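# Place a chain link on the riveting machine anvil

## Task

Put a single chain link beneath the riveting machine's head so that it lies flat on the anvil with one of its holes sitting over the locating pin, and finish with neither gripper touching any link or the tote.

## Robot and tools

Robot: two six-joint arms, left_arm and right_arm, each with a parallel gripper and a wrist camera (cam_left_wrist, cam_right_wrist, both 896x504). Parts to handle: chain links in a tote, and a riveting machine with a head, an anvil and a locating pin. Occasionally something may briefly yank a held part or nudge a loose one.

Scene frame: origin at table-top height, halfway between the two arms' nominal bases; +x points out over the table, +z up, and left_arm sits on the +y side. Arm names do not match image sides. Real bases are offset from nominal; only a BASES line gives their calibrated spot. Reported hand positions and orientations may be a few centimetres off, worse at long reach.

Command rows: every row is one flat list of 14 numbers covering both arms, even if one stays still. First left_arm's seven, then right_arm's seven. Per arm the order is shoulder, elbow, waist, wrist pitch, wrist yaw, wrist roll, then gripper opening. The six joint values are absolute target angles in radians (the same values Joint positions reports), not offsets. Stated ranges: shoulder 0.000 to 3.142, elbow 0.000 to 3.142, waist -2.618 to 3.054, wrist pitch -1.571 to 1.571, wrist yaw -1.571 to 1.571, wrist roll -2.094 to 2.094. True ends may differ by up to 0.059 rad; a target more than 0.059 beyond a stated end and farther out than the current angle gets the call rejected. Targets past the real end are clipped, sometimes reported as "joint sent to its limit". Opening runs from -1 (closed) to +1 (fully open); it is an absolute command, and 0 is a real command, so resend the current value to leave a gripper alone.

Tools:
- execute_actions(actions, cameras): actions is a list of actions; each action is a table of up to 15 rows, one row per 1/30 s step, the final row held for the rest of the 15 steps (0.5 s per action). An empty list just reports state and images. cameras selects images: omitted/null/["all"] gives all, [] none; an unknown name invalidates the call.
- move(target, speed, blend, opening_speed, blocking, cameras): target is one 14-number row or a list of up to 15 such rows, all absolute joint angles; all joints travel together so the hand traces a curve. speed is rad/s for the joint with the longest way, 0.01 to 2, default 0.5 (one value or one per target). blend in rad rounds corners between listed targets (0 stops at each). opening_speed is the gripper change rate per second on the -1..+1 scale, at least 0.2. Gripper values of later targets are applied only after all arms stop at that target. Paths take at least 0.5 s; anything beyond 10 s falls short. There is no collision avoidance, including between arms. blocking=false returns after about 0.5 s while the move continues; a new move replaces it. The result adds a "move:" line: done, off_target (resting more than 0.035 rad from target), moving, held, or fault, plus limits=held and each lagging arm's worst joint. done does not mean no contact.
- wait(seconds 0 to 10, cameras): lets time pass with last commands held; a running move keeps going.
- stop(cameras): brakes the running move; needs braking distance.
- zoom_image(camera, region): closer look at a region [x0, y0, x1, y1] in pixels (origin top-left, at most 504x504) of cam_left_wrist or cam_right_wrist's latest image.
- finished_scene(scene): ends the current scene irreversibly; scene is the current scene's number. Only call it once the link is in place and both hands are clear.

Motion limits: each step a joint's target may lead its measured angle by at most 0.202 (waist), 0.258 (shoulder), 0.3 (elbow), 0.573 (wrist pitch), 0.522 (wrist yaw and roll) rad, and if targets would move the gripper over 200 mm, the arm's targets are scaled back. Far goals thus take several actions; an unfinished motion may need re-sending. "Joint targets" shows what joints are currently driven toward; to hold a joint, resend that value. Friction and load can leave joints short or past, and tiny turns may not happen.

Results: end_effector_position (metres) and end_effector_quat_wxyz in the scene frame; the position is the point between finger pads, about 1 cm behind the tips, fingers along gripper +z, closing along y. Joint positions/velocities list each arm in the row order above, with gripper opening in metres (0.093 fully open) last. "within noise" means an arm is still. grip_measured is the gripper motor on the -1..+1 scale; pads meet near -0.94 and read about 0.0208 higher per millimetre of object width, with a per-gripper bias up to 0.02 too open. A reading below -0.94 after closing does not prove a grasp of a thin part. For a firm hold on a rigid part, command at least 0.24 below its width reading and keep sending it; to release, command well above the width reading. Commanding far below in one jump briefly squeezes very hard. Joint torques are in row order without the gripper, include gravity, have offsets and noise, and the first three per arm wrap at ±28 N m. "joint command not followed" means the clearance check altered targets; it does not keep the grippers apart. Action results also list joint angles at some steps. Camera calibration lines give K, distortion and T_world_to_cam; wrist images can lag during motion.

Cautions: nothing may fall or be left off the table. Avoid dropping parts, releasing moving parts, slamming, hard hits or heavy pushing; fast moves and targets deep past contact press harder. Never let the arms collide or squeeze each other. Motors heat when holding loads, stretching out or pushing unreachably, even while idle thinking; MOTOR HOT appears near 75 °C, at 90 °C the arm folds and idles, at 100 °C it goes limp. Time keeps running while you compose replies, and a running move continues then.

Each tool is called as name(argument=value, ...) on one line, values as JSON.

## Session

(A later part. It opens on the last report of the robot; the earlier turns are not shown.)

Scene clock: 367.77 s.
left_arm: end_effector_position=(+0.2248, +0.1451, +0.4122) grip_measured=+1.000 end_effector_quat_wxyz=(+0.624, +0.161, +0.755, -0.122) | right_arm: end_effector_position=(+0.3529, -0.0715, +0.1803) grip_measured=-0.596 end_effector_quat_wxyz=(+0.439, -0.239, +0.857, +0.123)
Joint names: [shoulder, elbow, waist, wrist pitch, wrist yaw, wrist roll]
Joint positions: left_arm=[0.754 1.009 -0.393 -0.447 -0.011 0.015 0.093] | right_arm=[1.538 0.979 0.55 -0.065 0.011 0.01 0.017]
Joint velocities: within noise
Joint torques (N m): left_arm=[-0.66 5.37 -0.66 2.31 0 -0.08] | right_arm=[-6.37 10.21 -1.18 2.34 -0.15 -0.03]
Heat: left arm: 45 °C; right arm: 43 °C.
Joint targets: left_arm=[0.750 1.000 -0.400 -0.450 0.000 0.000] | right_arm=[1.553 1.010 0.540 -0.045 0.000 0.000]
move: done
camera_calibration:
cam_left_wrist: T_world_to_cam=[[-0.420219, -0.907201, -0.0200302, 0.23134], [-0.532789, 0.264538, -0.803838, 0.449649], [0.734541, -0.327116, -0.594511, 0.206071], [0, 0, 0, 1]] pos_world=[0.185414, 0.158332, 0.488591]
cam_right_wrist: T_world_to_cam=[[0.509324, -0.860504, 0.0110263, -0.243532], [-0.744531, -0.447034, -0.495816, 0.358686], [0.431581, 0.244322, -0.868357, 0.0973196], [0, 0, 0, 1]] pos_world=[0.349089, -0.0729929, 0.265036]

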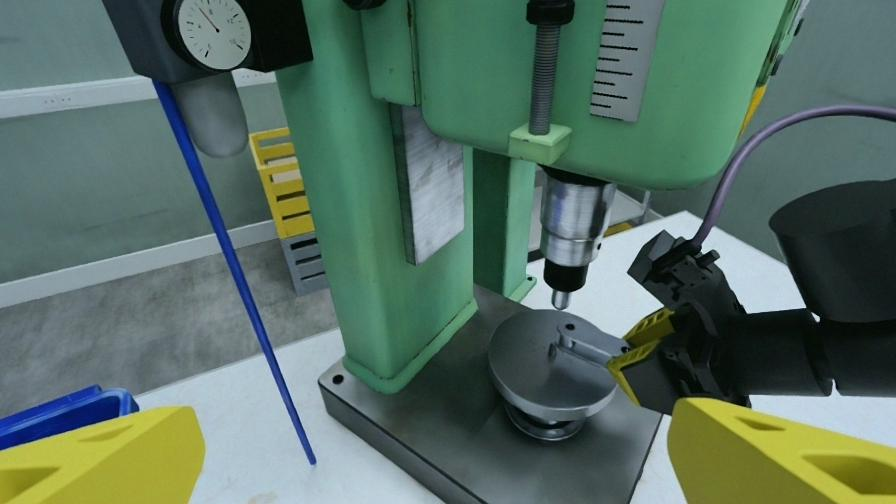

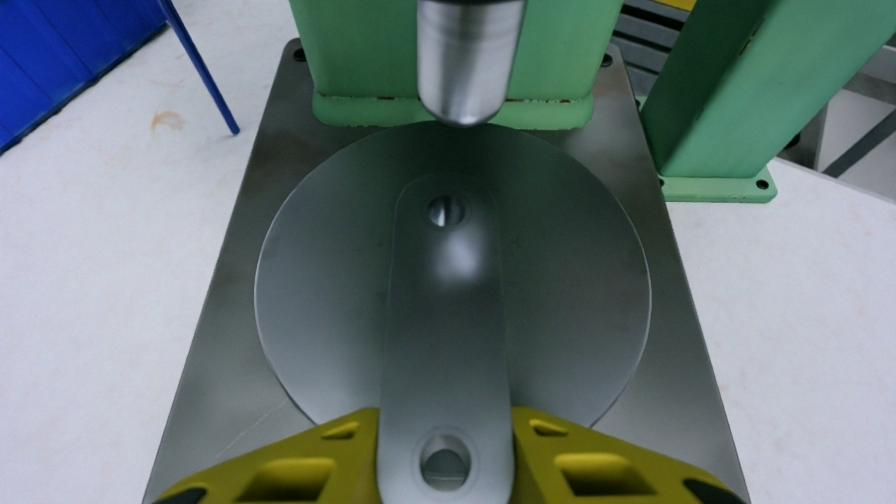

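move(target=[0.75,1.0,-0.4,-0.45,0.0,0.0,1.0,1.589,1.039,0.535,-0.031,0.0,0.0,-0.85], speed=0.1)

zoom_image(camera="cam_left_wrist", region=[530, 295, 610, 375])

zoom_image(camera="cam_right_wrist", region=[390, 130, 510, 250])

Scene clock: 438.10 s.
left_arm: end_effector_position=(+0.2248, +0.1451, +0.4122) grip_measured=+1.000 end_effector_quat_wxyz=(+0.624, +0.161, +0.755, -0.122) | right_arm: end_effector_position=(+0.3623, -0.0683, +0.1802) grip_measured=-0.596 end_effector_quat_wxyz=(+0.442, -0.237, +0.856, +0.123)
Joint names: [shoulder, elbow, waist, wrist pitch, wrist yaw, wrist roll]
Joint positions: left_arm=[0.754 1.009 -0.393 -0.447 -0.011 0.015 0.093] | right_arm=[1.573 1.008 0.545 -0.051 0.011 0.01 0.017]
Joint velocities: within noise
Joint torques (N m): left_arm=[-0.66 5.38 -0.66 2.31 0 -0.07] | right_arm=[-6.61 10.22 -1.21 2.35 -0.15 -0.02]
Heat: left arm: 45 °C; right arm: 45 °C.
Joint targets: left_arm=[0.750 1.000 -0.400 -0.450 0.000 0.000] | right_arm=[1.589 1.039 0.535 -0.031 0.000 0.000]
move: done
camera_calibration:
cam_left_wrist: T_world_to_cam=[[-0.420219, -0.907201, -0.0200302, 0.23134], [-0.532789, 0.264538, -0.803838, 0.449649], [0.734541, -0.327116, -0.594511, 0.206071], [0, 0, 0, 1]] pos_world=[0.185414, 0.158332, 0.488591]
cam_right_wrist: T_world_to_cam=[[0.504986, -0.863059, 0.0108492, -0.24412], [-0.743829, -0.441531, -0.501766, 0.368312], [0.437844, 0.245315, -0.864935, 0.0895987], [0, 0, 0, 1]] pos_world=[0.358008, -0.0700489, 0.264952]

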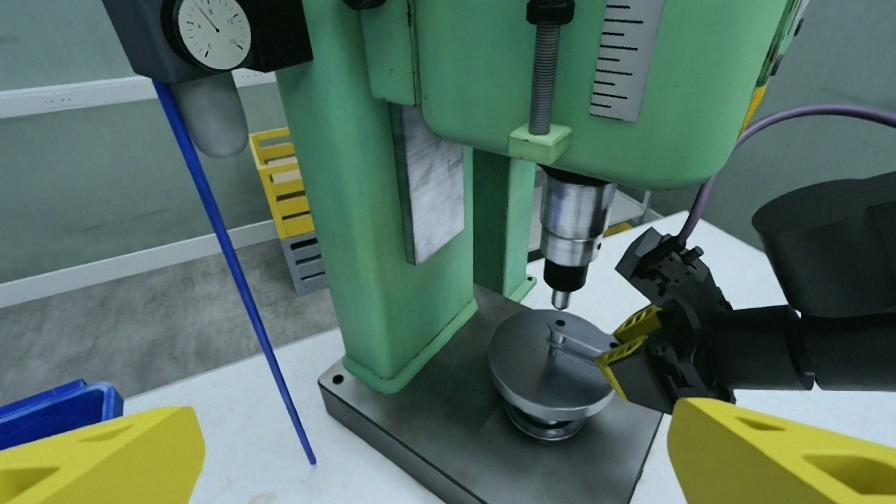

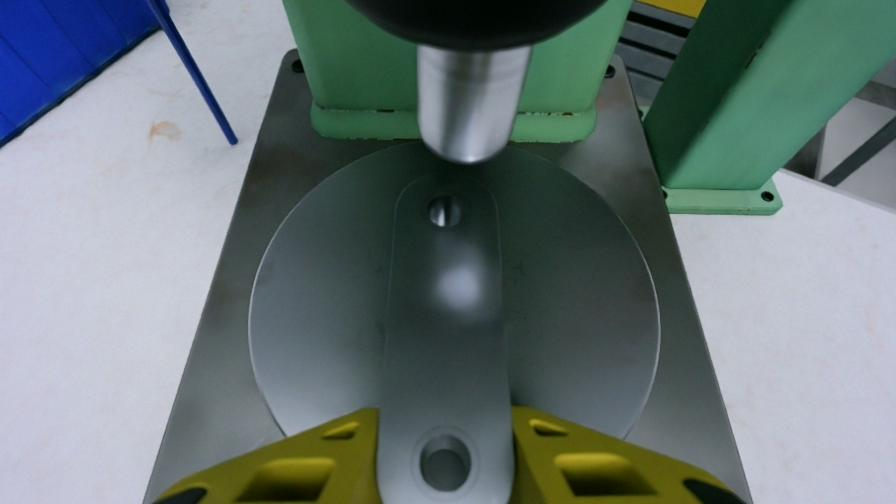

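Scaled by 6.300 from the camera's 896x504 image, which has a finer 1280x720 frame.

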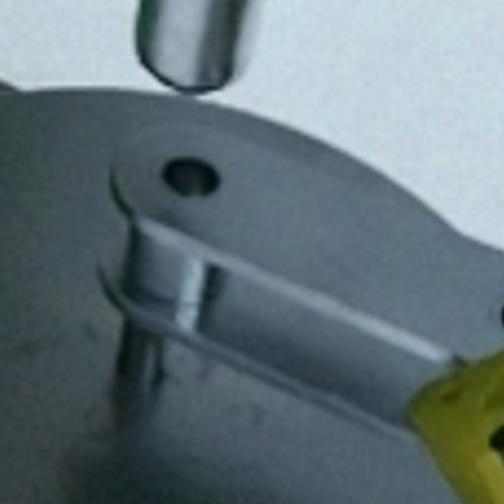

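Scaled by 4.200 from the camera's 896x504 image, which has a finer 1280x720 frame.

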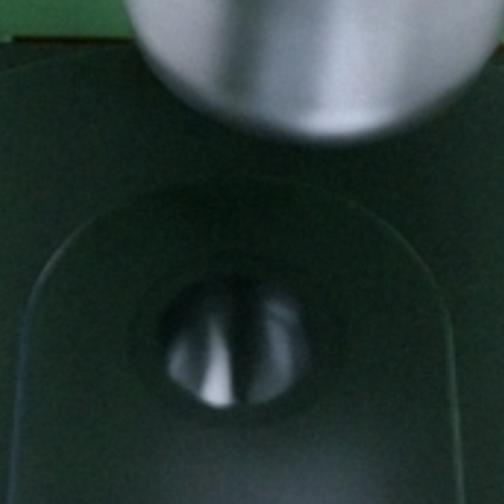

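move(target=[0.75,1.0,-0.4,-0.45,0.0,0.0,1.0,1.599,1.047,0.529,-0.028,0.0,0.0,-0.85], speed=0.1, cameras=["cam_left_wrist", "cam_right_wrist"])

zoom_image(camera="cam_left_wrist", region=[530, 295, 610, 375])

zoom_image(camera="cam_right_wrist", region=[390, 130, 510, 250])

Scene clock: 465.97 s.
left_arm: end_effector_position=(+0.2248, +0.1451, +0.4122) grip_measured=+1.000 end_effector_quat_wxyz=(+0.624, +0.161, +0.755, -0.122) | right_arm: end_effector_position=(+0.3664, -0.0700, +0.1803) grip_measured=-0.596 end_effector_quat_wxyz=(+0.444, -0.233, +0.857, +0.122)
Joint names: [shoulder, elbow, waist, wrist pitch, wrist yaw, wrist roll]
Joint positions: left_arm=[0.754 1.009 -0.393 -0.447 -0.011 0.015 0.093] | right_arm=[1.582 1.016 0.537 -0.048 0.01 0.01 0.017]
Joint velocities: within noise
Joint torques (N m): left_arm=[-0.65 5.38 -0.66 2.31 0.01 -0.08] | right_arm=[-6.65 10.24 -0.99 2.36 -0.14 -0.03]
Heat: left arm: 45 °C; right arm: 46 °C.
Joint targets: left_arm=[0.750 1.000 -0.400 -0.450 0.000 0.000] | right_arm=[1.599 1.047 0.529 -0.028 0.000 0.000]
move: done
camera_calibration:
cam_left_wrist: T_world_to_cam=[[-0.420219, -0.907201, -0.0200302, 0.23134], [-0.532789, 0.264538, -0.803838, 0.449649], [0.734541, -0.327116, -0.594511, 0.206071], [0, 0, 0, 1]] pos_world=[0.185414, 0.158332, 0.488591]
cam_right_wrist: T_world_to_cam=[[0.498581, -0.866781, 0.0103601, -0.245435], [-0.746367, -0.435335, -0.503408, 0.372293], [0.440854, 0.243257, -0.863987, 0.0868912], [0, 0, 0, 1]] pos_world=[0.36193, -0.0718033, 0.265031]

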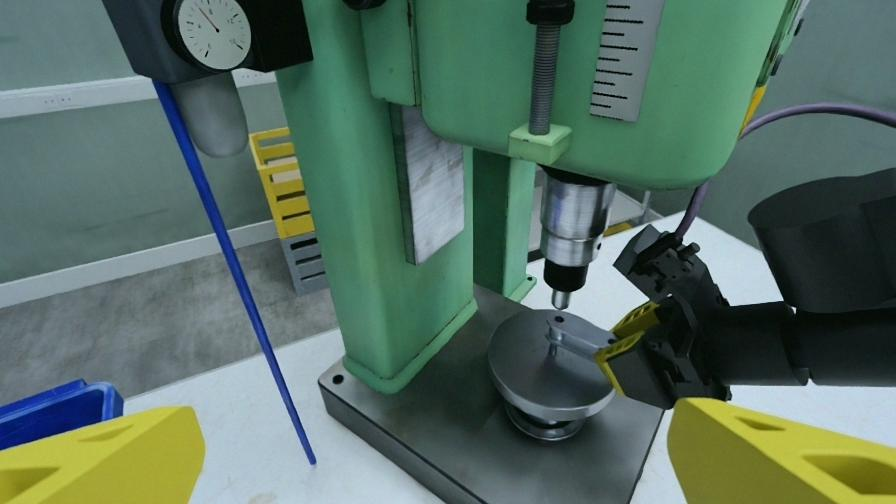

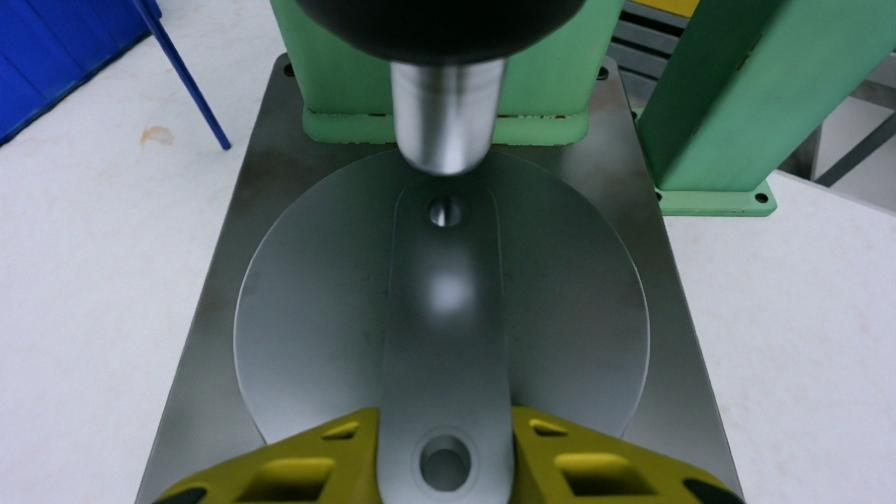

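Scaled by 6.300 from the camera's 896x504 image, which has a finer 1280x720 frame.

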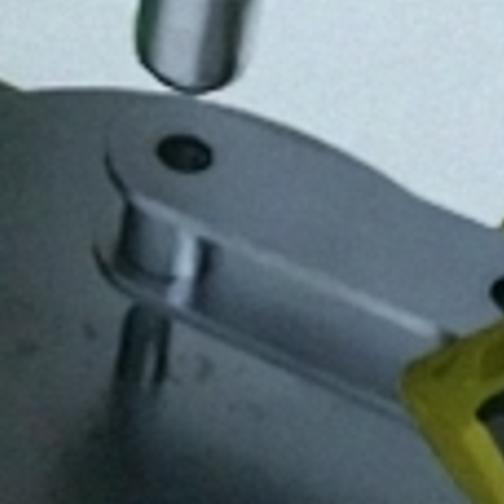

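Scaled by 4.200 from the camera's 896x504 image, which has a finer 1280x720 frame.

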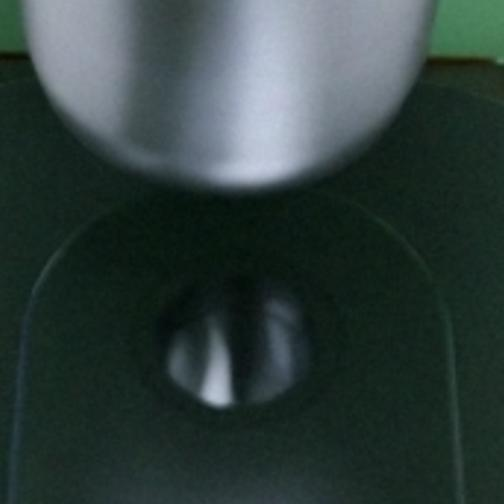

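move(target=[[0.75,1.0,-0.4,-0.45,0.0,0.0,1.0,1.599,1.008,0.529,-0.028,0.0,0.0,-0.85],[0.75,1.0,-0.4,-0.45,0.0,0.0,1.0,1.614,0.988,0.529,0.003,0.0,0.0,-0.85]], speed=0.1, blend=0.005, cameras=["cam_left_wrist", "cam_right_wrist"])

zoom_image(camera="cam_left_wrist", region=[530, 295, 610, 375])

zoom_image(camera="cam_right_wrist", region=[390, 130, 510, 250])

Scene clock: 482.20 s.
left_arm: end_effector_position=(+0.2248, +0.1451, +0.4122) grip_measured=+1.000 end_effector_quat_wxyz=(+0.624, +0.161, +0.755, -0.122) | right_arm: end_effector_position=(+0.3670, -0.0696, +0.1706) grip_measured=-0.596 end_effector_quat_wxyz=(+0.441, -0.234, +0.858, +0.121)
Joint names: [shoulder, elbow, waist, wrist pitch, wrist yaw, wrist roll]
Joint positions: left_arm=[0.754 1.009 -0.393 -0.447 -0.011 0.015 0.093] | right_arm=[1.599 0.997 0.537 -0.017 0.01 0.01 0.017]
Joint velocities: within noise
Joint torques (N m): left_arm=[-0.65 5.39 -0.66 2.31 0.01 -0.07] | right_arm=[-6.95 6.72 -0.98 2.3 -0.14 -0.03]
Heat: left arm: 45 °C; right arm: 50 °C.
Joint targets: left_arm=[0.750 1.000 -0.400 -0.450 0.000 0.000] | right_arm=[1.614 0.988 0.529 0.003 0.000 0.000]
move: done
camera_calibration:
cam_left_wrist: T_world_to_cam=[[-0.420219, -0.907201, -0.0200302, 0.23134], [-0.532789, 0.264538, -0.803838, 0.449649], [0.734541, -0.327116, -0.594511, 0.206071], [0, 0, 0, 1]] pos_world=[0.185414, 0.158332, 0.488591]
cam_right_wrist: T_world_to_cam=[[0.498629, -0.866752, 0.0104947, -0.245355], [-0.748653, -0.436728, -0.498787, 0.36794], [0.436908, 0.240853, -0.866661, 0.0798534], [0, 0, 0, 1]] pos_world=[0.362912, -0.0712051, 0.255305]

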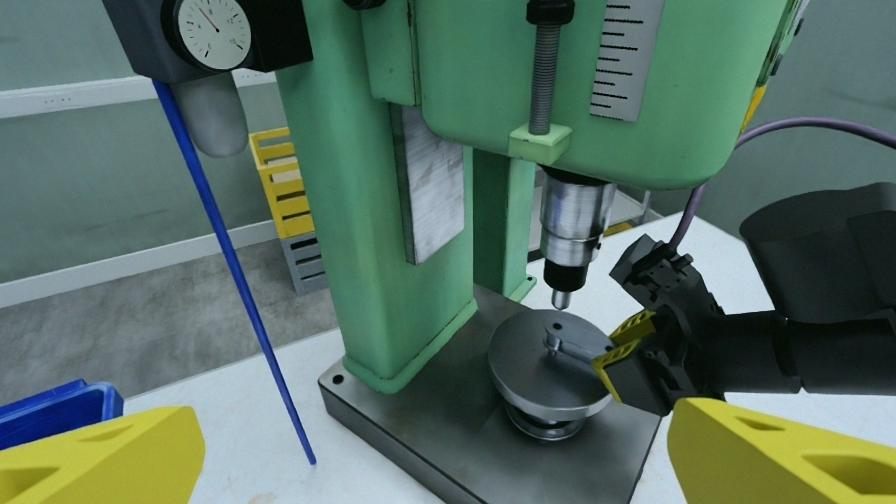

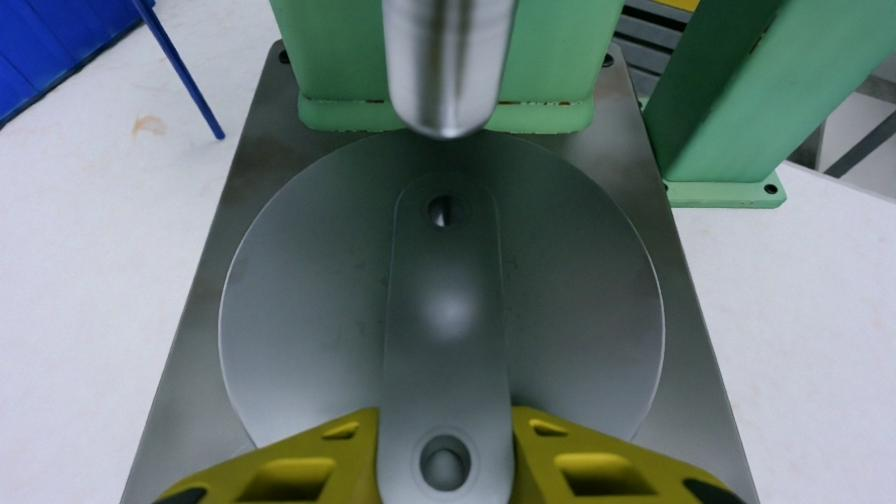

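Scaled by 6.300 from the camera's 896x504 image, which has a finer 1280x720 frame.

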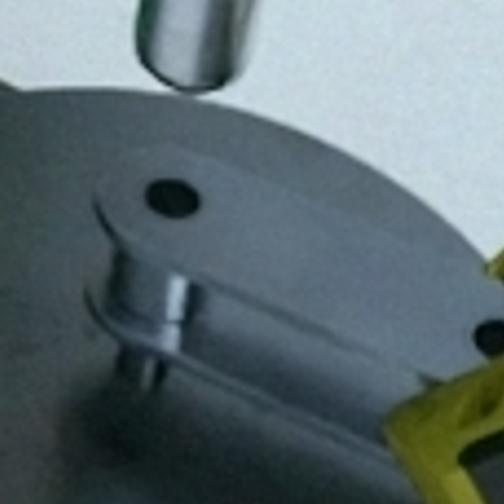

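Scaled by 4.200 from the camera's 896x504 image, which has a finer 1280x720 frame.

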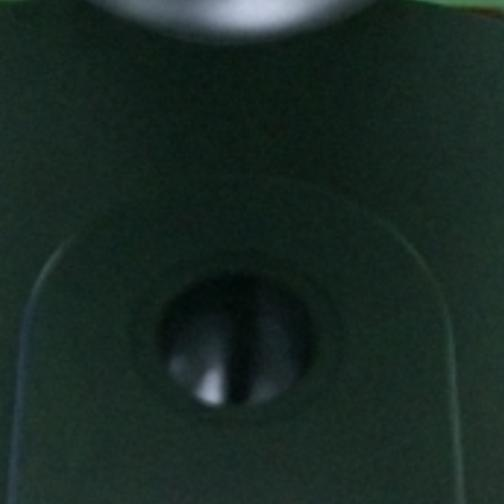

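zoom_image(camera="cam_right_wrist", region=[350, 0, 550, 250])

zoom_image(camera="cam_left_wrist", region=[535, 300, 585, 360])

Scaled by 2.016 from the camera's 896x504 image, which has a finer 1280x720 frame.

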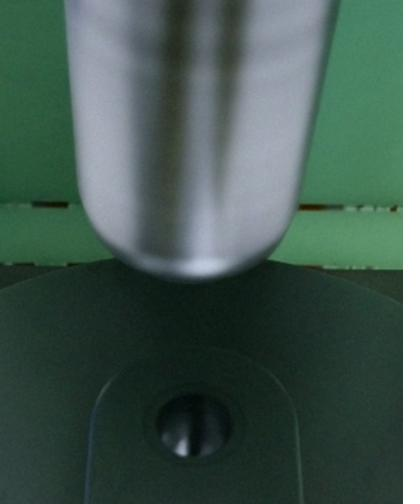

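Scaled by 8.400 from the camera's 896x504 image, which has a finer 1280x720 frame.

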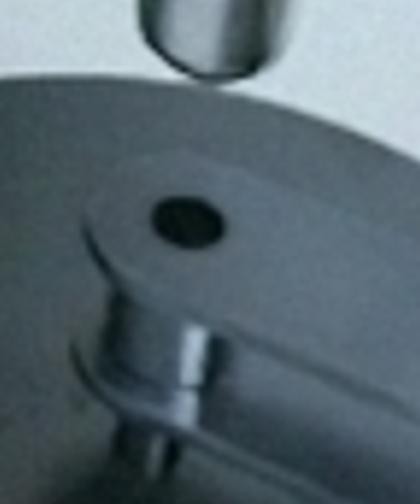

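zoom_image(camera="cam_right_wrist", region=[370, 0, 410, 130])

zoom_image(camera="cam_right_wrist", region=[490, 0, 530, 130])

Scaled by 3.877 from the camera's 896x504 image, which has a finer 1280x720 frame.

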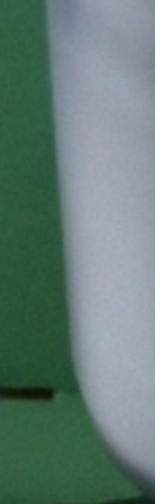

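Scaled by 3.877 from the camera's 896x504 image, which has a finer 1280x720 frame.

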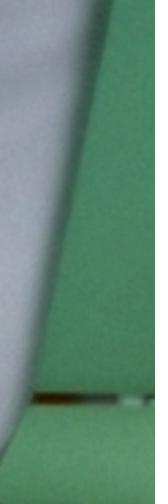

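zoom_image(camera="cam_right_wrist", region=[200, 120, 400, 460])

zoom_image(camera="cam_right_wrist", region=[490, 120, 690, 460])

Scaled by 1.482 from the camera's 896x504 image, which has a finer 1280x720 frame.

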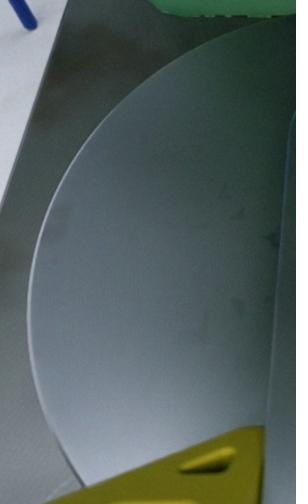

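Scaled by 1.482 from the camera's 896x504 image, which has a finer 1280x720 frame.

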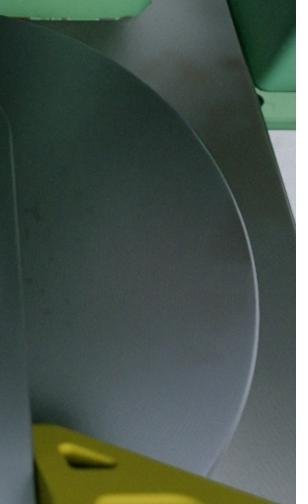

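move(target=[0.75,1.0,-0.4,-0.45,0.0,0.0,1.0,1.621,0.976,0.529,0.022,0.0,0.0,-0.85], speed=0.05, cameras=["cam_left_wrist", "cam_right_wrist"])

zoom_image(camera="cam_left_wrist", region=[530, 295, 610, 375])

zoom_image(camera="cam_right_wrist", region=[390, 100, 510, 250])

Scene clock: 563.40 s.
left_arm: end_effector_position=(+0.2248, +0.1451, +0.4122) grip_measured=+1.000 end_effector_quat_wxyz=(+0.624, +0.161, +0.755, -0.122) | right_arm: end_effector_position=(+0.3673, -0.0694, +0.1673) grip_measured=-0.596 end_effector_quat_wxyz=(+0.443, -0.234, +0.857, +0.122)
Joint names: [shoulder, elbow, waist, wrist pitch, wrist yaw, wrist roll]
Joint positions: left_arm=[0.754 1.009 -0.393 -0.447 -0.011 0.015 0.093] | right_arm=[1.605 0.986 0.537 0.001 0.01 0.01 0.017]
Joint velocities: within noise
Joint torques (N m): left_arm=[-0.65 5.38 -0.66 2.32 0 -0.07] | right_arm=[-6.8 6.58 -1.01 2.37 -0.14 -0.03]
Heat: left arm: 45 °C; right arm: 45 °C.
Joint targets: left_arm=[0.750 1.000 -0.400 -0.450 0.000 0.000] | right_arm=[1.621 0.976 0.529 0.022 0.000 0.000]
move: done
camera_calibration:
cam_left_wrist: T_world_to_cam=[[-0.420219, -0.907201, -0.0200302, 0.23134], [-0.532789, 0.264538, -0.803838, 0.449649], [0.734541, -0.327116, -0.594511, 0.206071], [0, 0, 0, 1]] pos_world=[0.185414, 0.158332, 0.488591]
cam_right_wrist: T_world_to_cam=[[0.498605, -0.866767, 0.0104275, -0.245293], [-0.747513, -0.436033, -0.501099, 0.366598], [0.438883, 0.242056, -0.865327, 0.0759822], [0, 0, 0, 1]] pos_world=[0.362994, -0.0711554, 0.252009]

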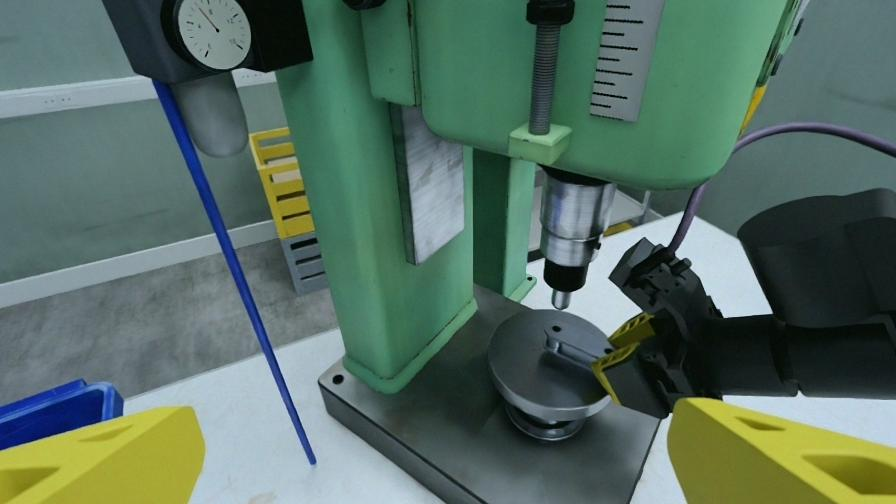

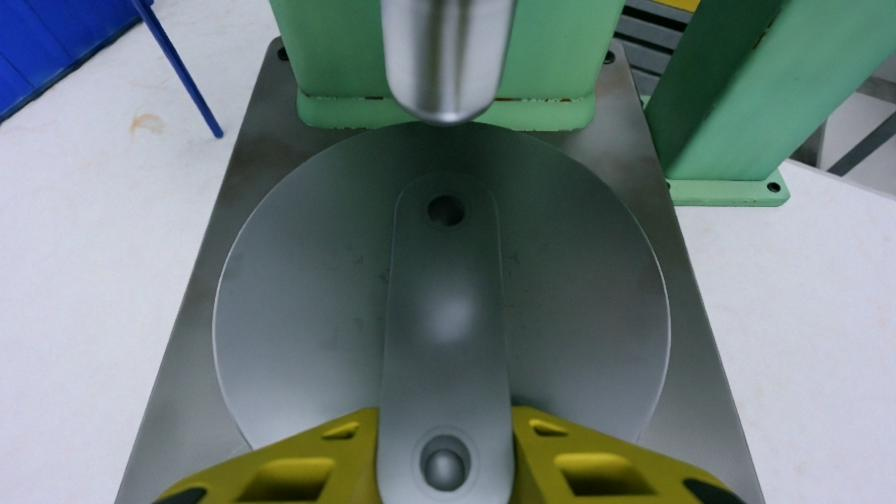

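Scaled by 6.300 from the camera's 896x504 image, which has a finer 1280x720 frame.

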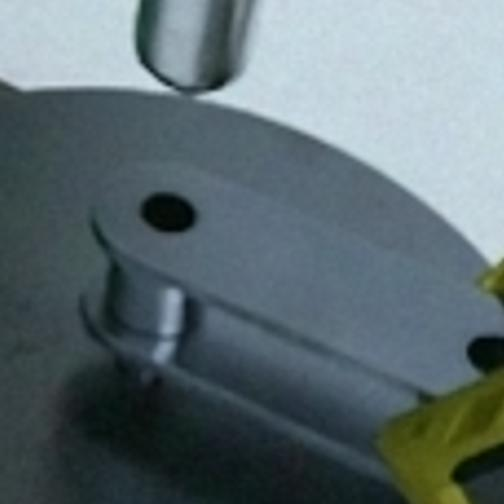

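Scaled by 3.360 from the camera's 896x504 image, which has a finer 1280x720 frame.

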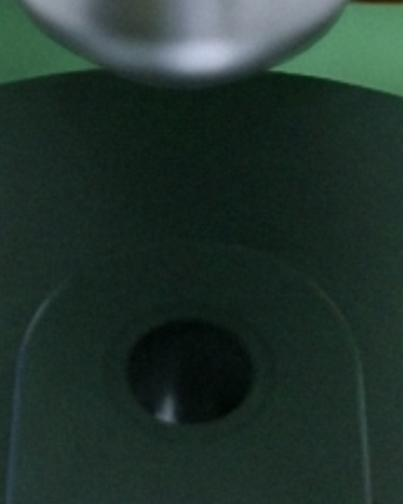

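move(target=[0.75,1.0,-0.4,-0.45,0.0,0.0,1.0,1.625,0.966,0.529,0.036,0.0,0.0,-0.85], speed=0.05, cameras=["cam_left_wrist", "cam_right_wrist"])

zoom_image(camera="cam_left_wrist", region=[530, 295, 610, 375])

zoom_image(camera="cam_right_wrist", region=[390, 100, 510, 250])

Scene clock: 570.37 s.
left_arm: end_effector_position=(+0.2248, +0.1451, +0.4122) grip_measured=+1.000 end_effector_quat_wxyz=(+0.624, +0.161, +0.755, -0.122) | right_arm: end_effector_position=(+0.3670, -0.0695, +0.1659) grip_measured=-0.596 end_effector_quat_wxyz=(+0.444, -0.233, +0.856, +0.122)
Joint names: [shoulder, elbow, waist, wrist pitch, wrist yaw, wrist roll]
Joint positions: left_arm=[0.754 1.009 -0.393 -0.447 -0.011 0.015 0.093] | right_arm=[1.605 0.977 0.537 0.015 0.01 0.01 0.017]
Joint velocities: within noise
Joint torques (N m): left_arm=[-0.68 5.39 -0.66 2.3 0 -0.07] | right_arm=[-6.42 6.57 -0.98 2.33 -0.14 -0.03]
Heat: left arm: 45 °C; right arm: 45 °C.
Joint targets: left_arm=[0.750 1.000 -0.400 -0.450 0.000 0.000] | right_arm=[1.625 0.966 0.529 0.036 0.000 0.000]
move: done
camera_calibration:
cam_left_wrist: T_world_to_cam=[[-0.420219, -0.907201, -0.0200302, 0.23134], [-0.532789, 0.264538, -0.803838, 0.449649], [0.734541, -0.327116, -0.594511, 0.206071], [0, 0, 0, 1]] pos_world=[0.185414, 0.158332, 0.488591]
cam_right_wrist: T_world_to_cam=[[0.498836, -0.866638, 0.0100927, -0.245242], [-0.745468, -0.434973, -0.505051, 0.365688], [0.442086, 0.244414, -0.863031, 0.0735734], [0, 0, 0, 1]] pos_world=[0.362419, -0.0714541, 0.250662]

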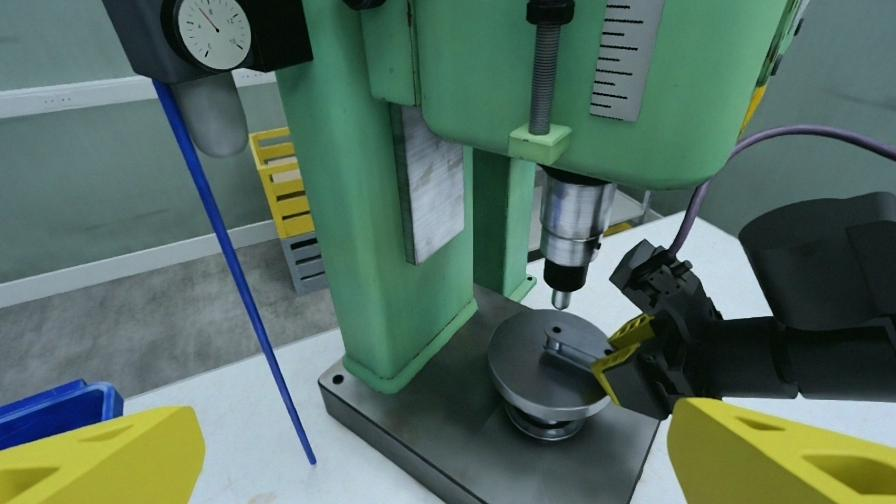

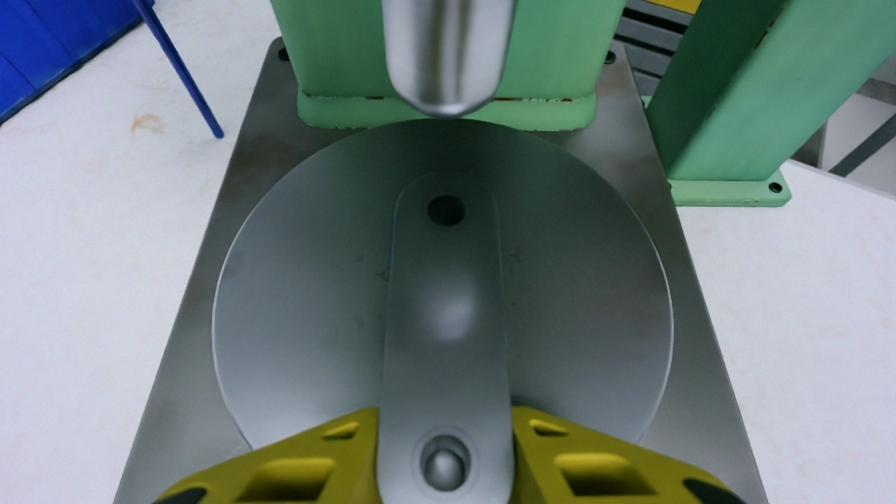

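Scaled by 6.300 from the camera's 896x504 image, which has a finer 1280x720 frame.

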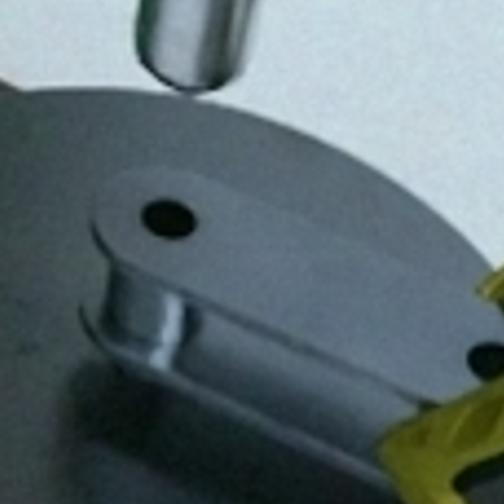

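Scaled by 3.360 from the camera's 896x504 image, which has a finer 1280x720 frame.

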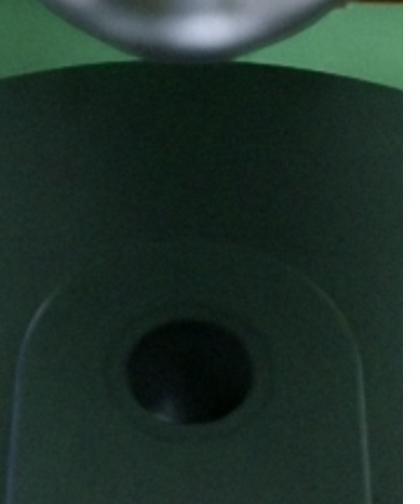

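move(target=[0.75,1.0,-0.4,-0.45,0.0,0.0,1.0,1.633,0.958,0.529,0.045,0.0,0.0,-0.85], speed=0.05, cameras=["cam_left_wrist", "cam_right_wrist"])

zoom_image(camera="cam_left_wrist", region=[530, 295, 610, 375])

zoom_image(camera="cam_right_wrist", region=[390, 100, 510, 250])

Scene clock: 578.27 s.
left_arm: end_effector_position=(+0.2248, +0.1451, +0.4122) grip_measured=+1.000 end_effector_quat_wxyz=(+0.624, +0.161, +0.755, -0.122) | right_arm: end_effector_position=(+0.3675, -0.0690, +0.1640) grip_measured=-0.596 end_effector_quat_wxyz=(+0.446, -0.233, +0.855, +0.123)
Joint names: [shoulder, elbow, waist, wrist pitch, wrist yaw, wrist roll]
Joint positions: left_arm=[0.754 1.009 -0.393 -0.447 -0.011 0.015 0.093] | right_arm=[1.61 0.971 0.537 0.029 0.009 0.01 0.017]
Joint velocities: within noise
Joint torques (N m): left_arm=[-0.64 5.38 -0.68 2.31 0 -0.08] | right_arm=[-6.17 6.32 -0.99 2.32 -0.12 -0.03]
Heat: left arm: 45 °C; right arm: 46 °C.
Joint targets: left_arm=[0.750 1.000 -0.400 -0.450 0.000 0.000] | right_arm=[1.633 0.958 0.529 0.045 0.000 0.000]
move: done
camera_calibration:
cam_left_wrist: T_world_to_cam=[[-0.420219, -0.907201, -0.0200302, 0.23134], [-0.532789, 0.264538, -0.803838, 0.449649], [0.734541, -0.327116, -0.594511, 0.206071], [0, 0, 0, 1]] pos_world=[0.185414, 0.158332, 0.488591]
cam_right_wrist: T_world_to_cam=[[0.499626, -0.86619, 0.0093615, -0.245152], [-0.743914, -0.434583, -0.507671, 0.365201], [0.443809, 0.246682, -0.8615, 0.070829], [0, 0, 0, 1]] pos_world=[0.362728, -0.0711107, 0.248716]

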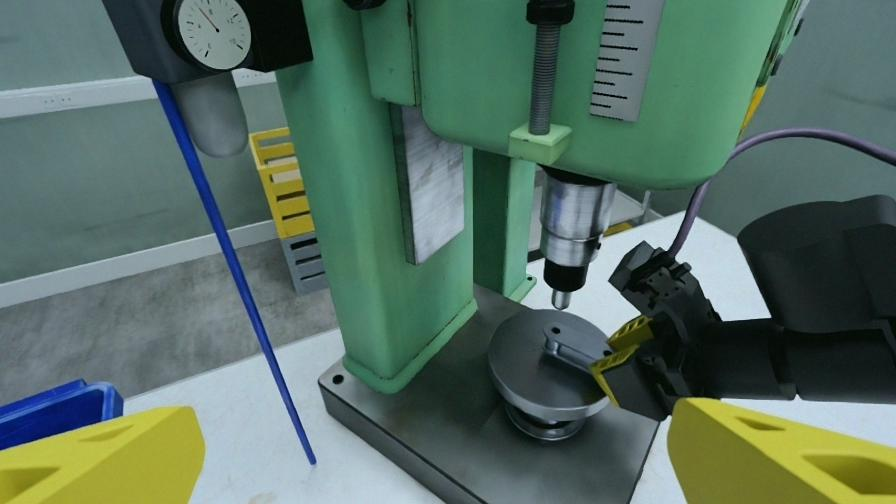

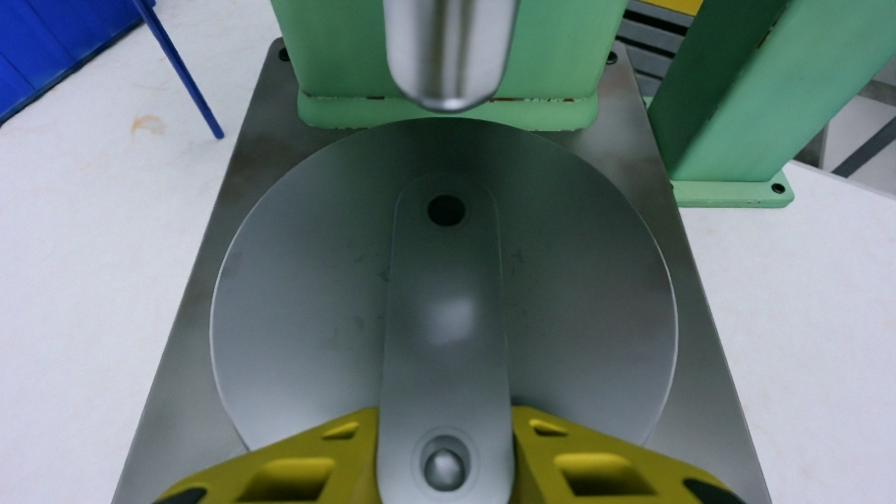

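Scaled by 6.300 from the camera's 896x504 image, which has a finer 1280x720 frame.

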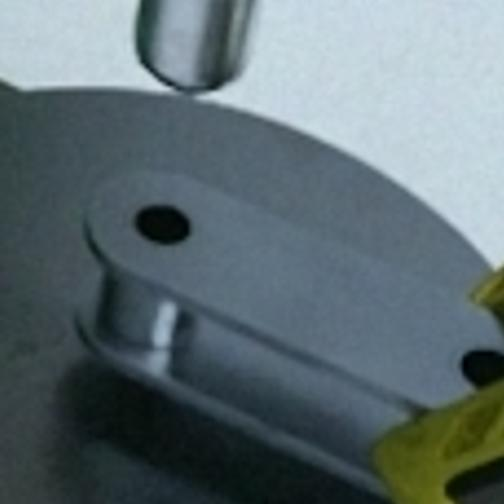

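Scaled by 3.360 from the camera's 896x504 image, which has a finer 1280x720 frame.

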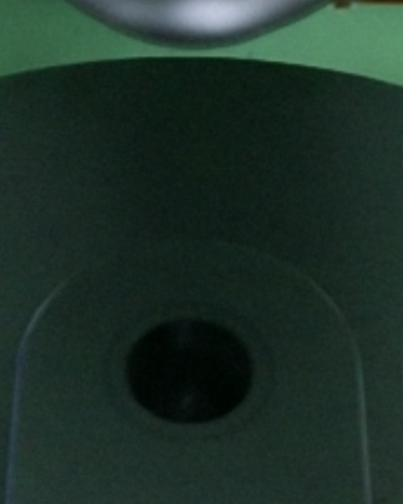

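move(target=[0.75,1.0,-0.4,-0.45,0.0,0.0,1.0,1.637,0.951,0.529,0.046,0.0,0.0,-0.85], speed=0.05, cameras=["cam_left_wrist", "cam_right_wrist"])

zoom_image(camera="cam_left_wrist", region=[530, 295, 610, 375])

zoom_image(camera="cam_right_wrist", region=[390, 100, 510, 250])

Scene clock: 587.00 s.
left_arm: end_effector_position=(+0.2248, +0.1451, +0.4122) grip_measured=+1.000 end_effector_quat_wxyz=(+0.624, +0.161, +0.755, -0.122) | right_arm: end_effector_position=(+0.3674, -0.0691, +0.1634) grip_measured=-0.596 end_effector_quat_wxyz=(+0.447, -0.233, +0.855, +0.124)
Joint names: [shoulder, elbow, waist, wrist pitch, wrist yaw, wrist roll]
Joint positions: left_arm=[0.754 1.009 -0.393 -0.447 -0.011 0.015 0.093] | right_arm=[1.61 0.966 0.537 0.037 0.009 0.01 0.017]
Joint velocities: within noise
Joint torques (N m): left_arm=[-0.65 5.37 -0.65 2.31 0.01 -0.07] | right_arm=[-5.79 6.16 -0.96 2.22 -0.12 -0.03]
Heat: left arm: 45 °C; right arm: 46 °C.
Joint targets: left_arm=[0.750 1.000 -0.400 -0.450 0.000 0.000] | right_arm=[1.637 0.951 0.529 0.046 0.000 0.000]
move: done
camera_calibration:
cam_left_wrist: T_world_to_cam=[[-0.420219, -0.907201, -0.0200302, 0.23134], [-0.532789, 0.264538, -0.803838, 0.449649], [0.734541, -0.327116, -0.594511, 0.206071], [0, 0, 0, 1]] pos_world=[0.185414, 0.158332, 0.488591]
cam_right_wrist: T_world_to_cam=[[0.499605, -0.866203, 0.00929728, -0.245132], [-0.742753, -0.433876, -0.50997, 0.364782], [0.445772, 0.247878, -0.860142, 0.069494], [0, 0, 0, 1]] pos_world=[0.362434, -0.07129, 0.248082]

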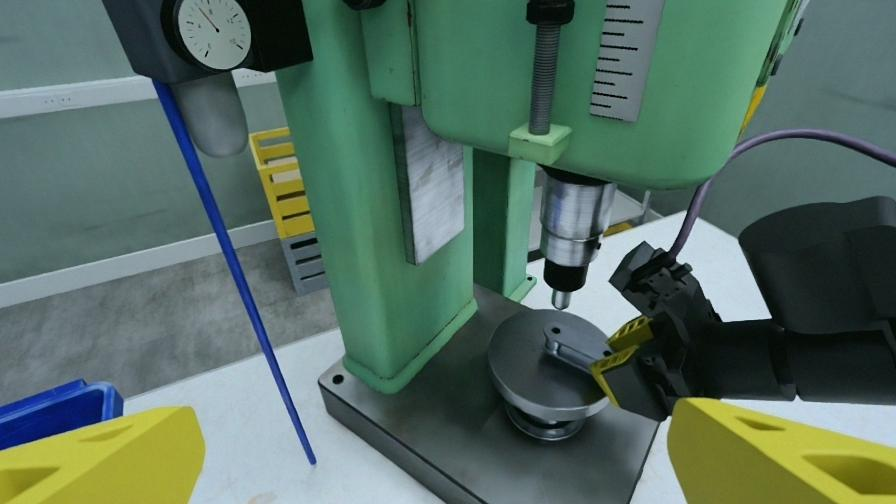

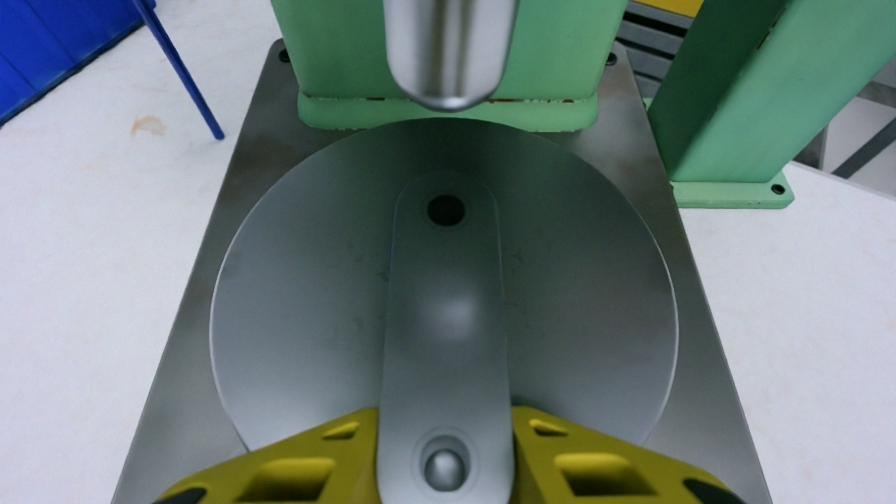

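Scaled by 6.300 from the camera's 896x504 image, which has a finer 1280x720 frame.

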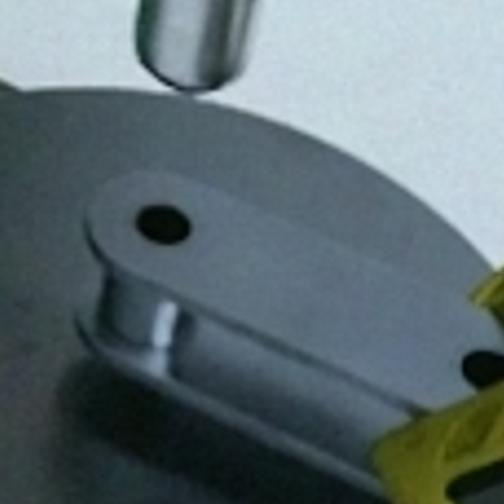

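Scaled by 3.360 from the camera's 896x504 image, which has a finer 1280x720 frame.

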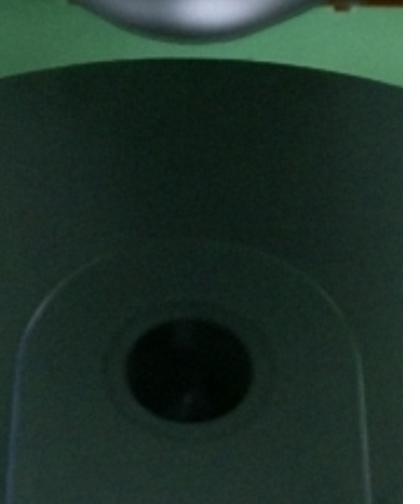

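move(target=[0.75,1.0,-0.4,-0.45,0.0,0.0,1.0,1.637,0.953,0.529,0.022,0.0,0.0,-0.85], speed=0.05, cameras=["cam_left_wrist", "cam_right_wrist"])

zoom_image(camera="cam_left_wrist", region=[530, 295, 610, 375])

zoom_image(camera="cam_right_wrist", region=[390, 100, 510, 250])

Scene clock: 596.10 s.
left_arm: end_effector_position=(+0.2248, +0.1451, +0.4121) grip_measured=+1.000 end_effector_quat_wxyz=(+0.624, +0.161, +0.755, -0.122) | right_arm: end_effector_position=(+0.3674, -0.0691, +0.1634) grip_measured=-0.597 end_effector_quat_wxyz=(+0.447, -0.233, +0.855, +0.124)
Joint names: [shoulder, elbow, waist, wrist pitch, wrist yaw, wrist roll]
Joint positions: left_arm=[0.754 1.009 -0.393 -0.447 -0.011 0.015 0.093] | right_arm=[1.61 0.966 0.537 0.037 0.009 0.01 0.017]
Joint velocities: within noise
Joint torques (N m): left_arm=[-0.68 5.39 -0.66 2.31 0.01 -0.07] | right_arm=[-5.79 6.31 -0.98 1.98 -0.12 -0.03]
Heat: left arm: 45 °C; right arm: 47 °C.
Joint targets: left_arm=[0.750 1.000 -0.400 -0.450 0.000 0.000] | right_arm=[1.637 0.953 0.529 0.022 0.000 0.000]
move: done
camera_calibration:
cam_left_wrist: T_world_to_cam=[[-0.420226, -0.907198, -0.0200225, 0.231336], [-0.53307, 0.264661, -0.803611, 0.449518], [0.734334, -0.327025, -0.594818, 0.206192], [0, 0, 0, 1]] pos_world=[0.185424, 0.158327, 0.488516]
cam_right_wrist: T_world_to_cam=[[0.499605, -0.866203, 0.00929728, -0.245132], [-0.742753, -0.433876, -0.50997, 0.364782], [0.445772, 0.247878, -0.860142, 0.069494], [0, 0, 0, 1]] pos_world=[0.362434, -0.07129, 0.248082]

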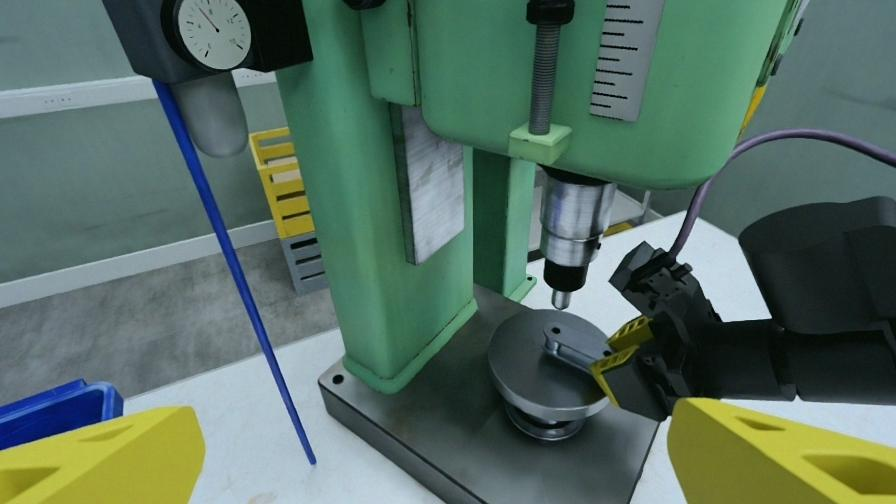

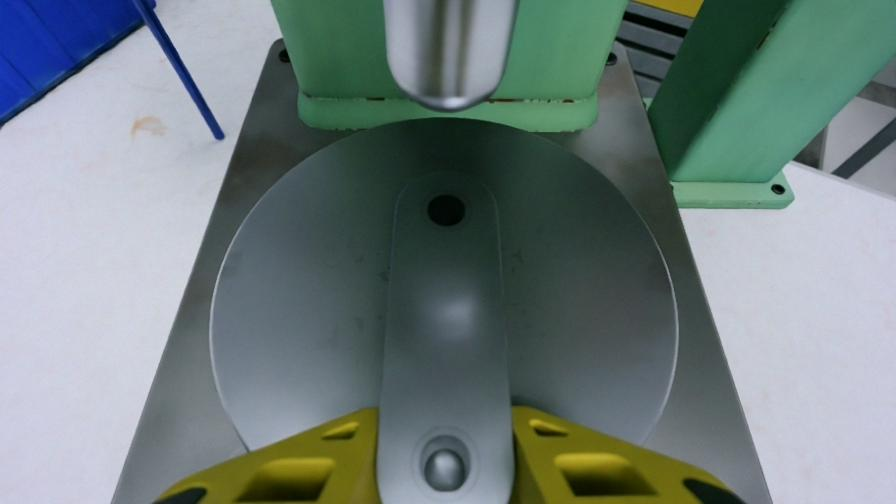

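Scaled by 6.300 from the camera's 896x504 image, which has a finer 1280x720 frame.

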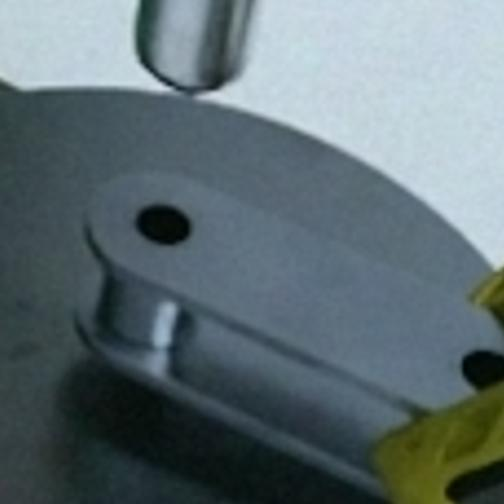

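Scaled by 3.360 from the camera's 896x504 image, which has a finer 1280x720 frame.

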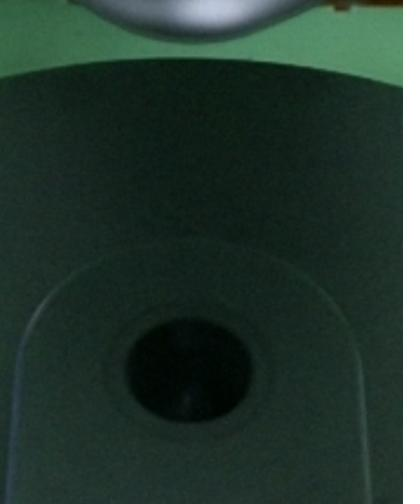

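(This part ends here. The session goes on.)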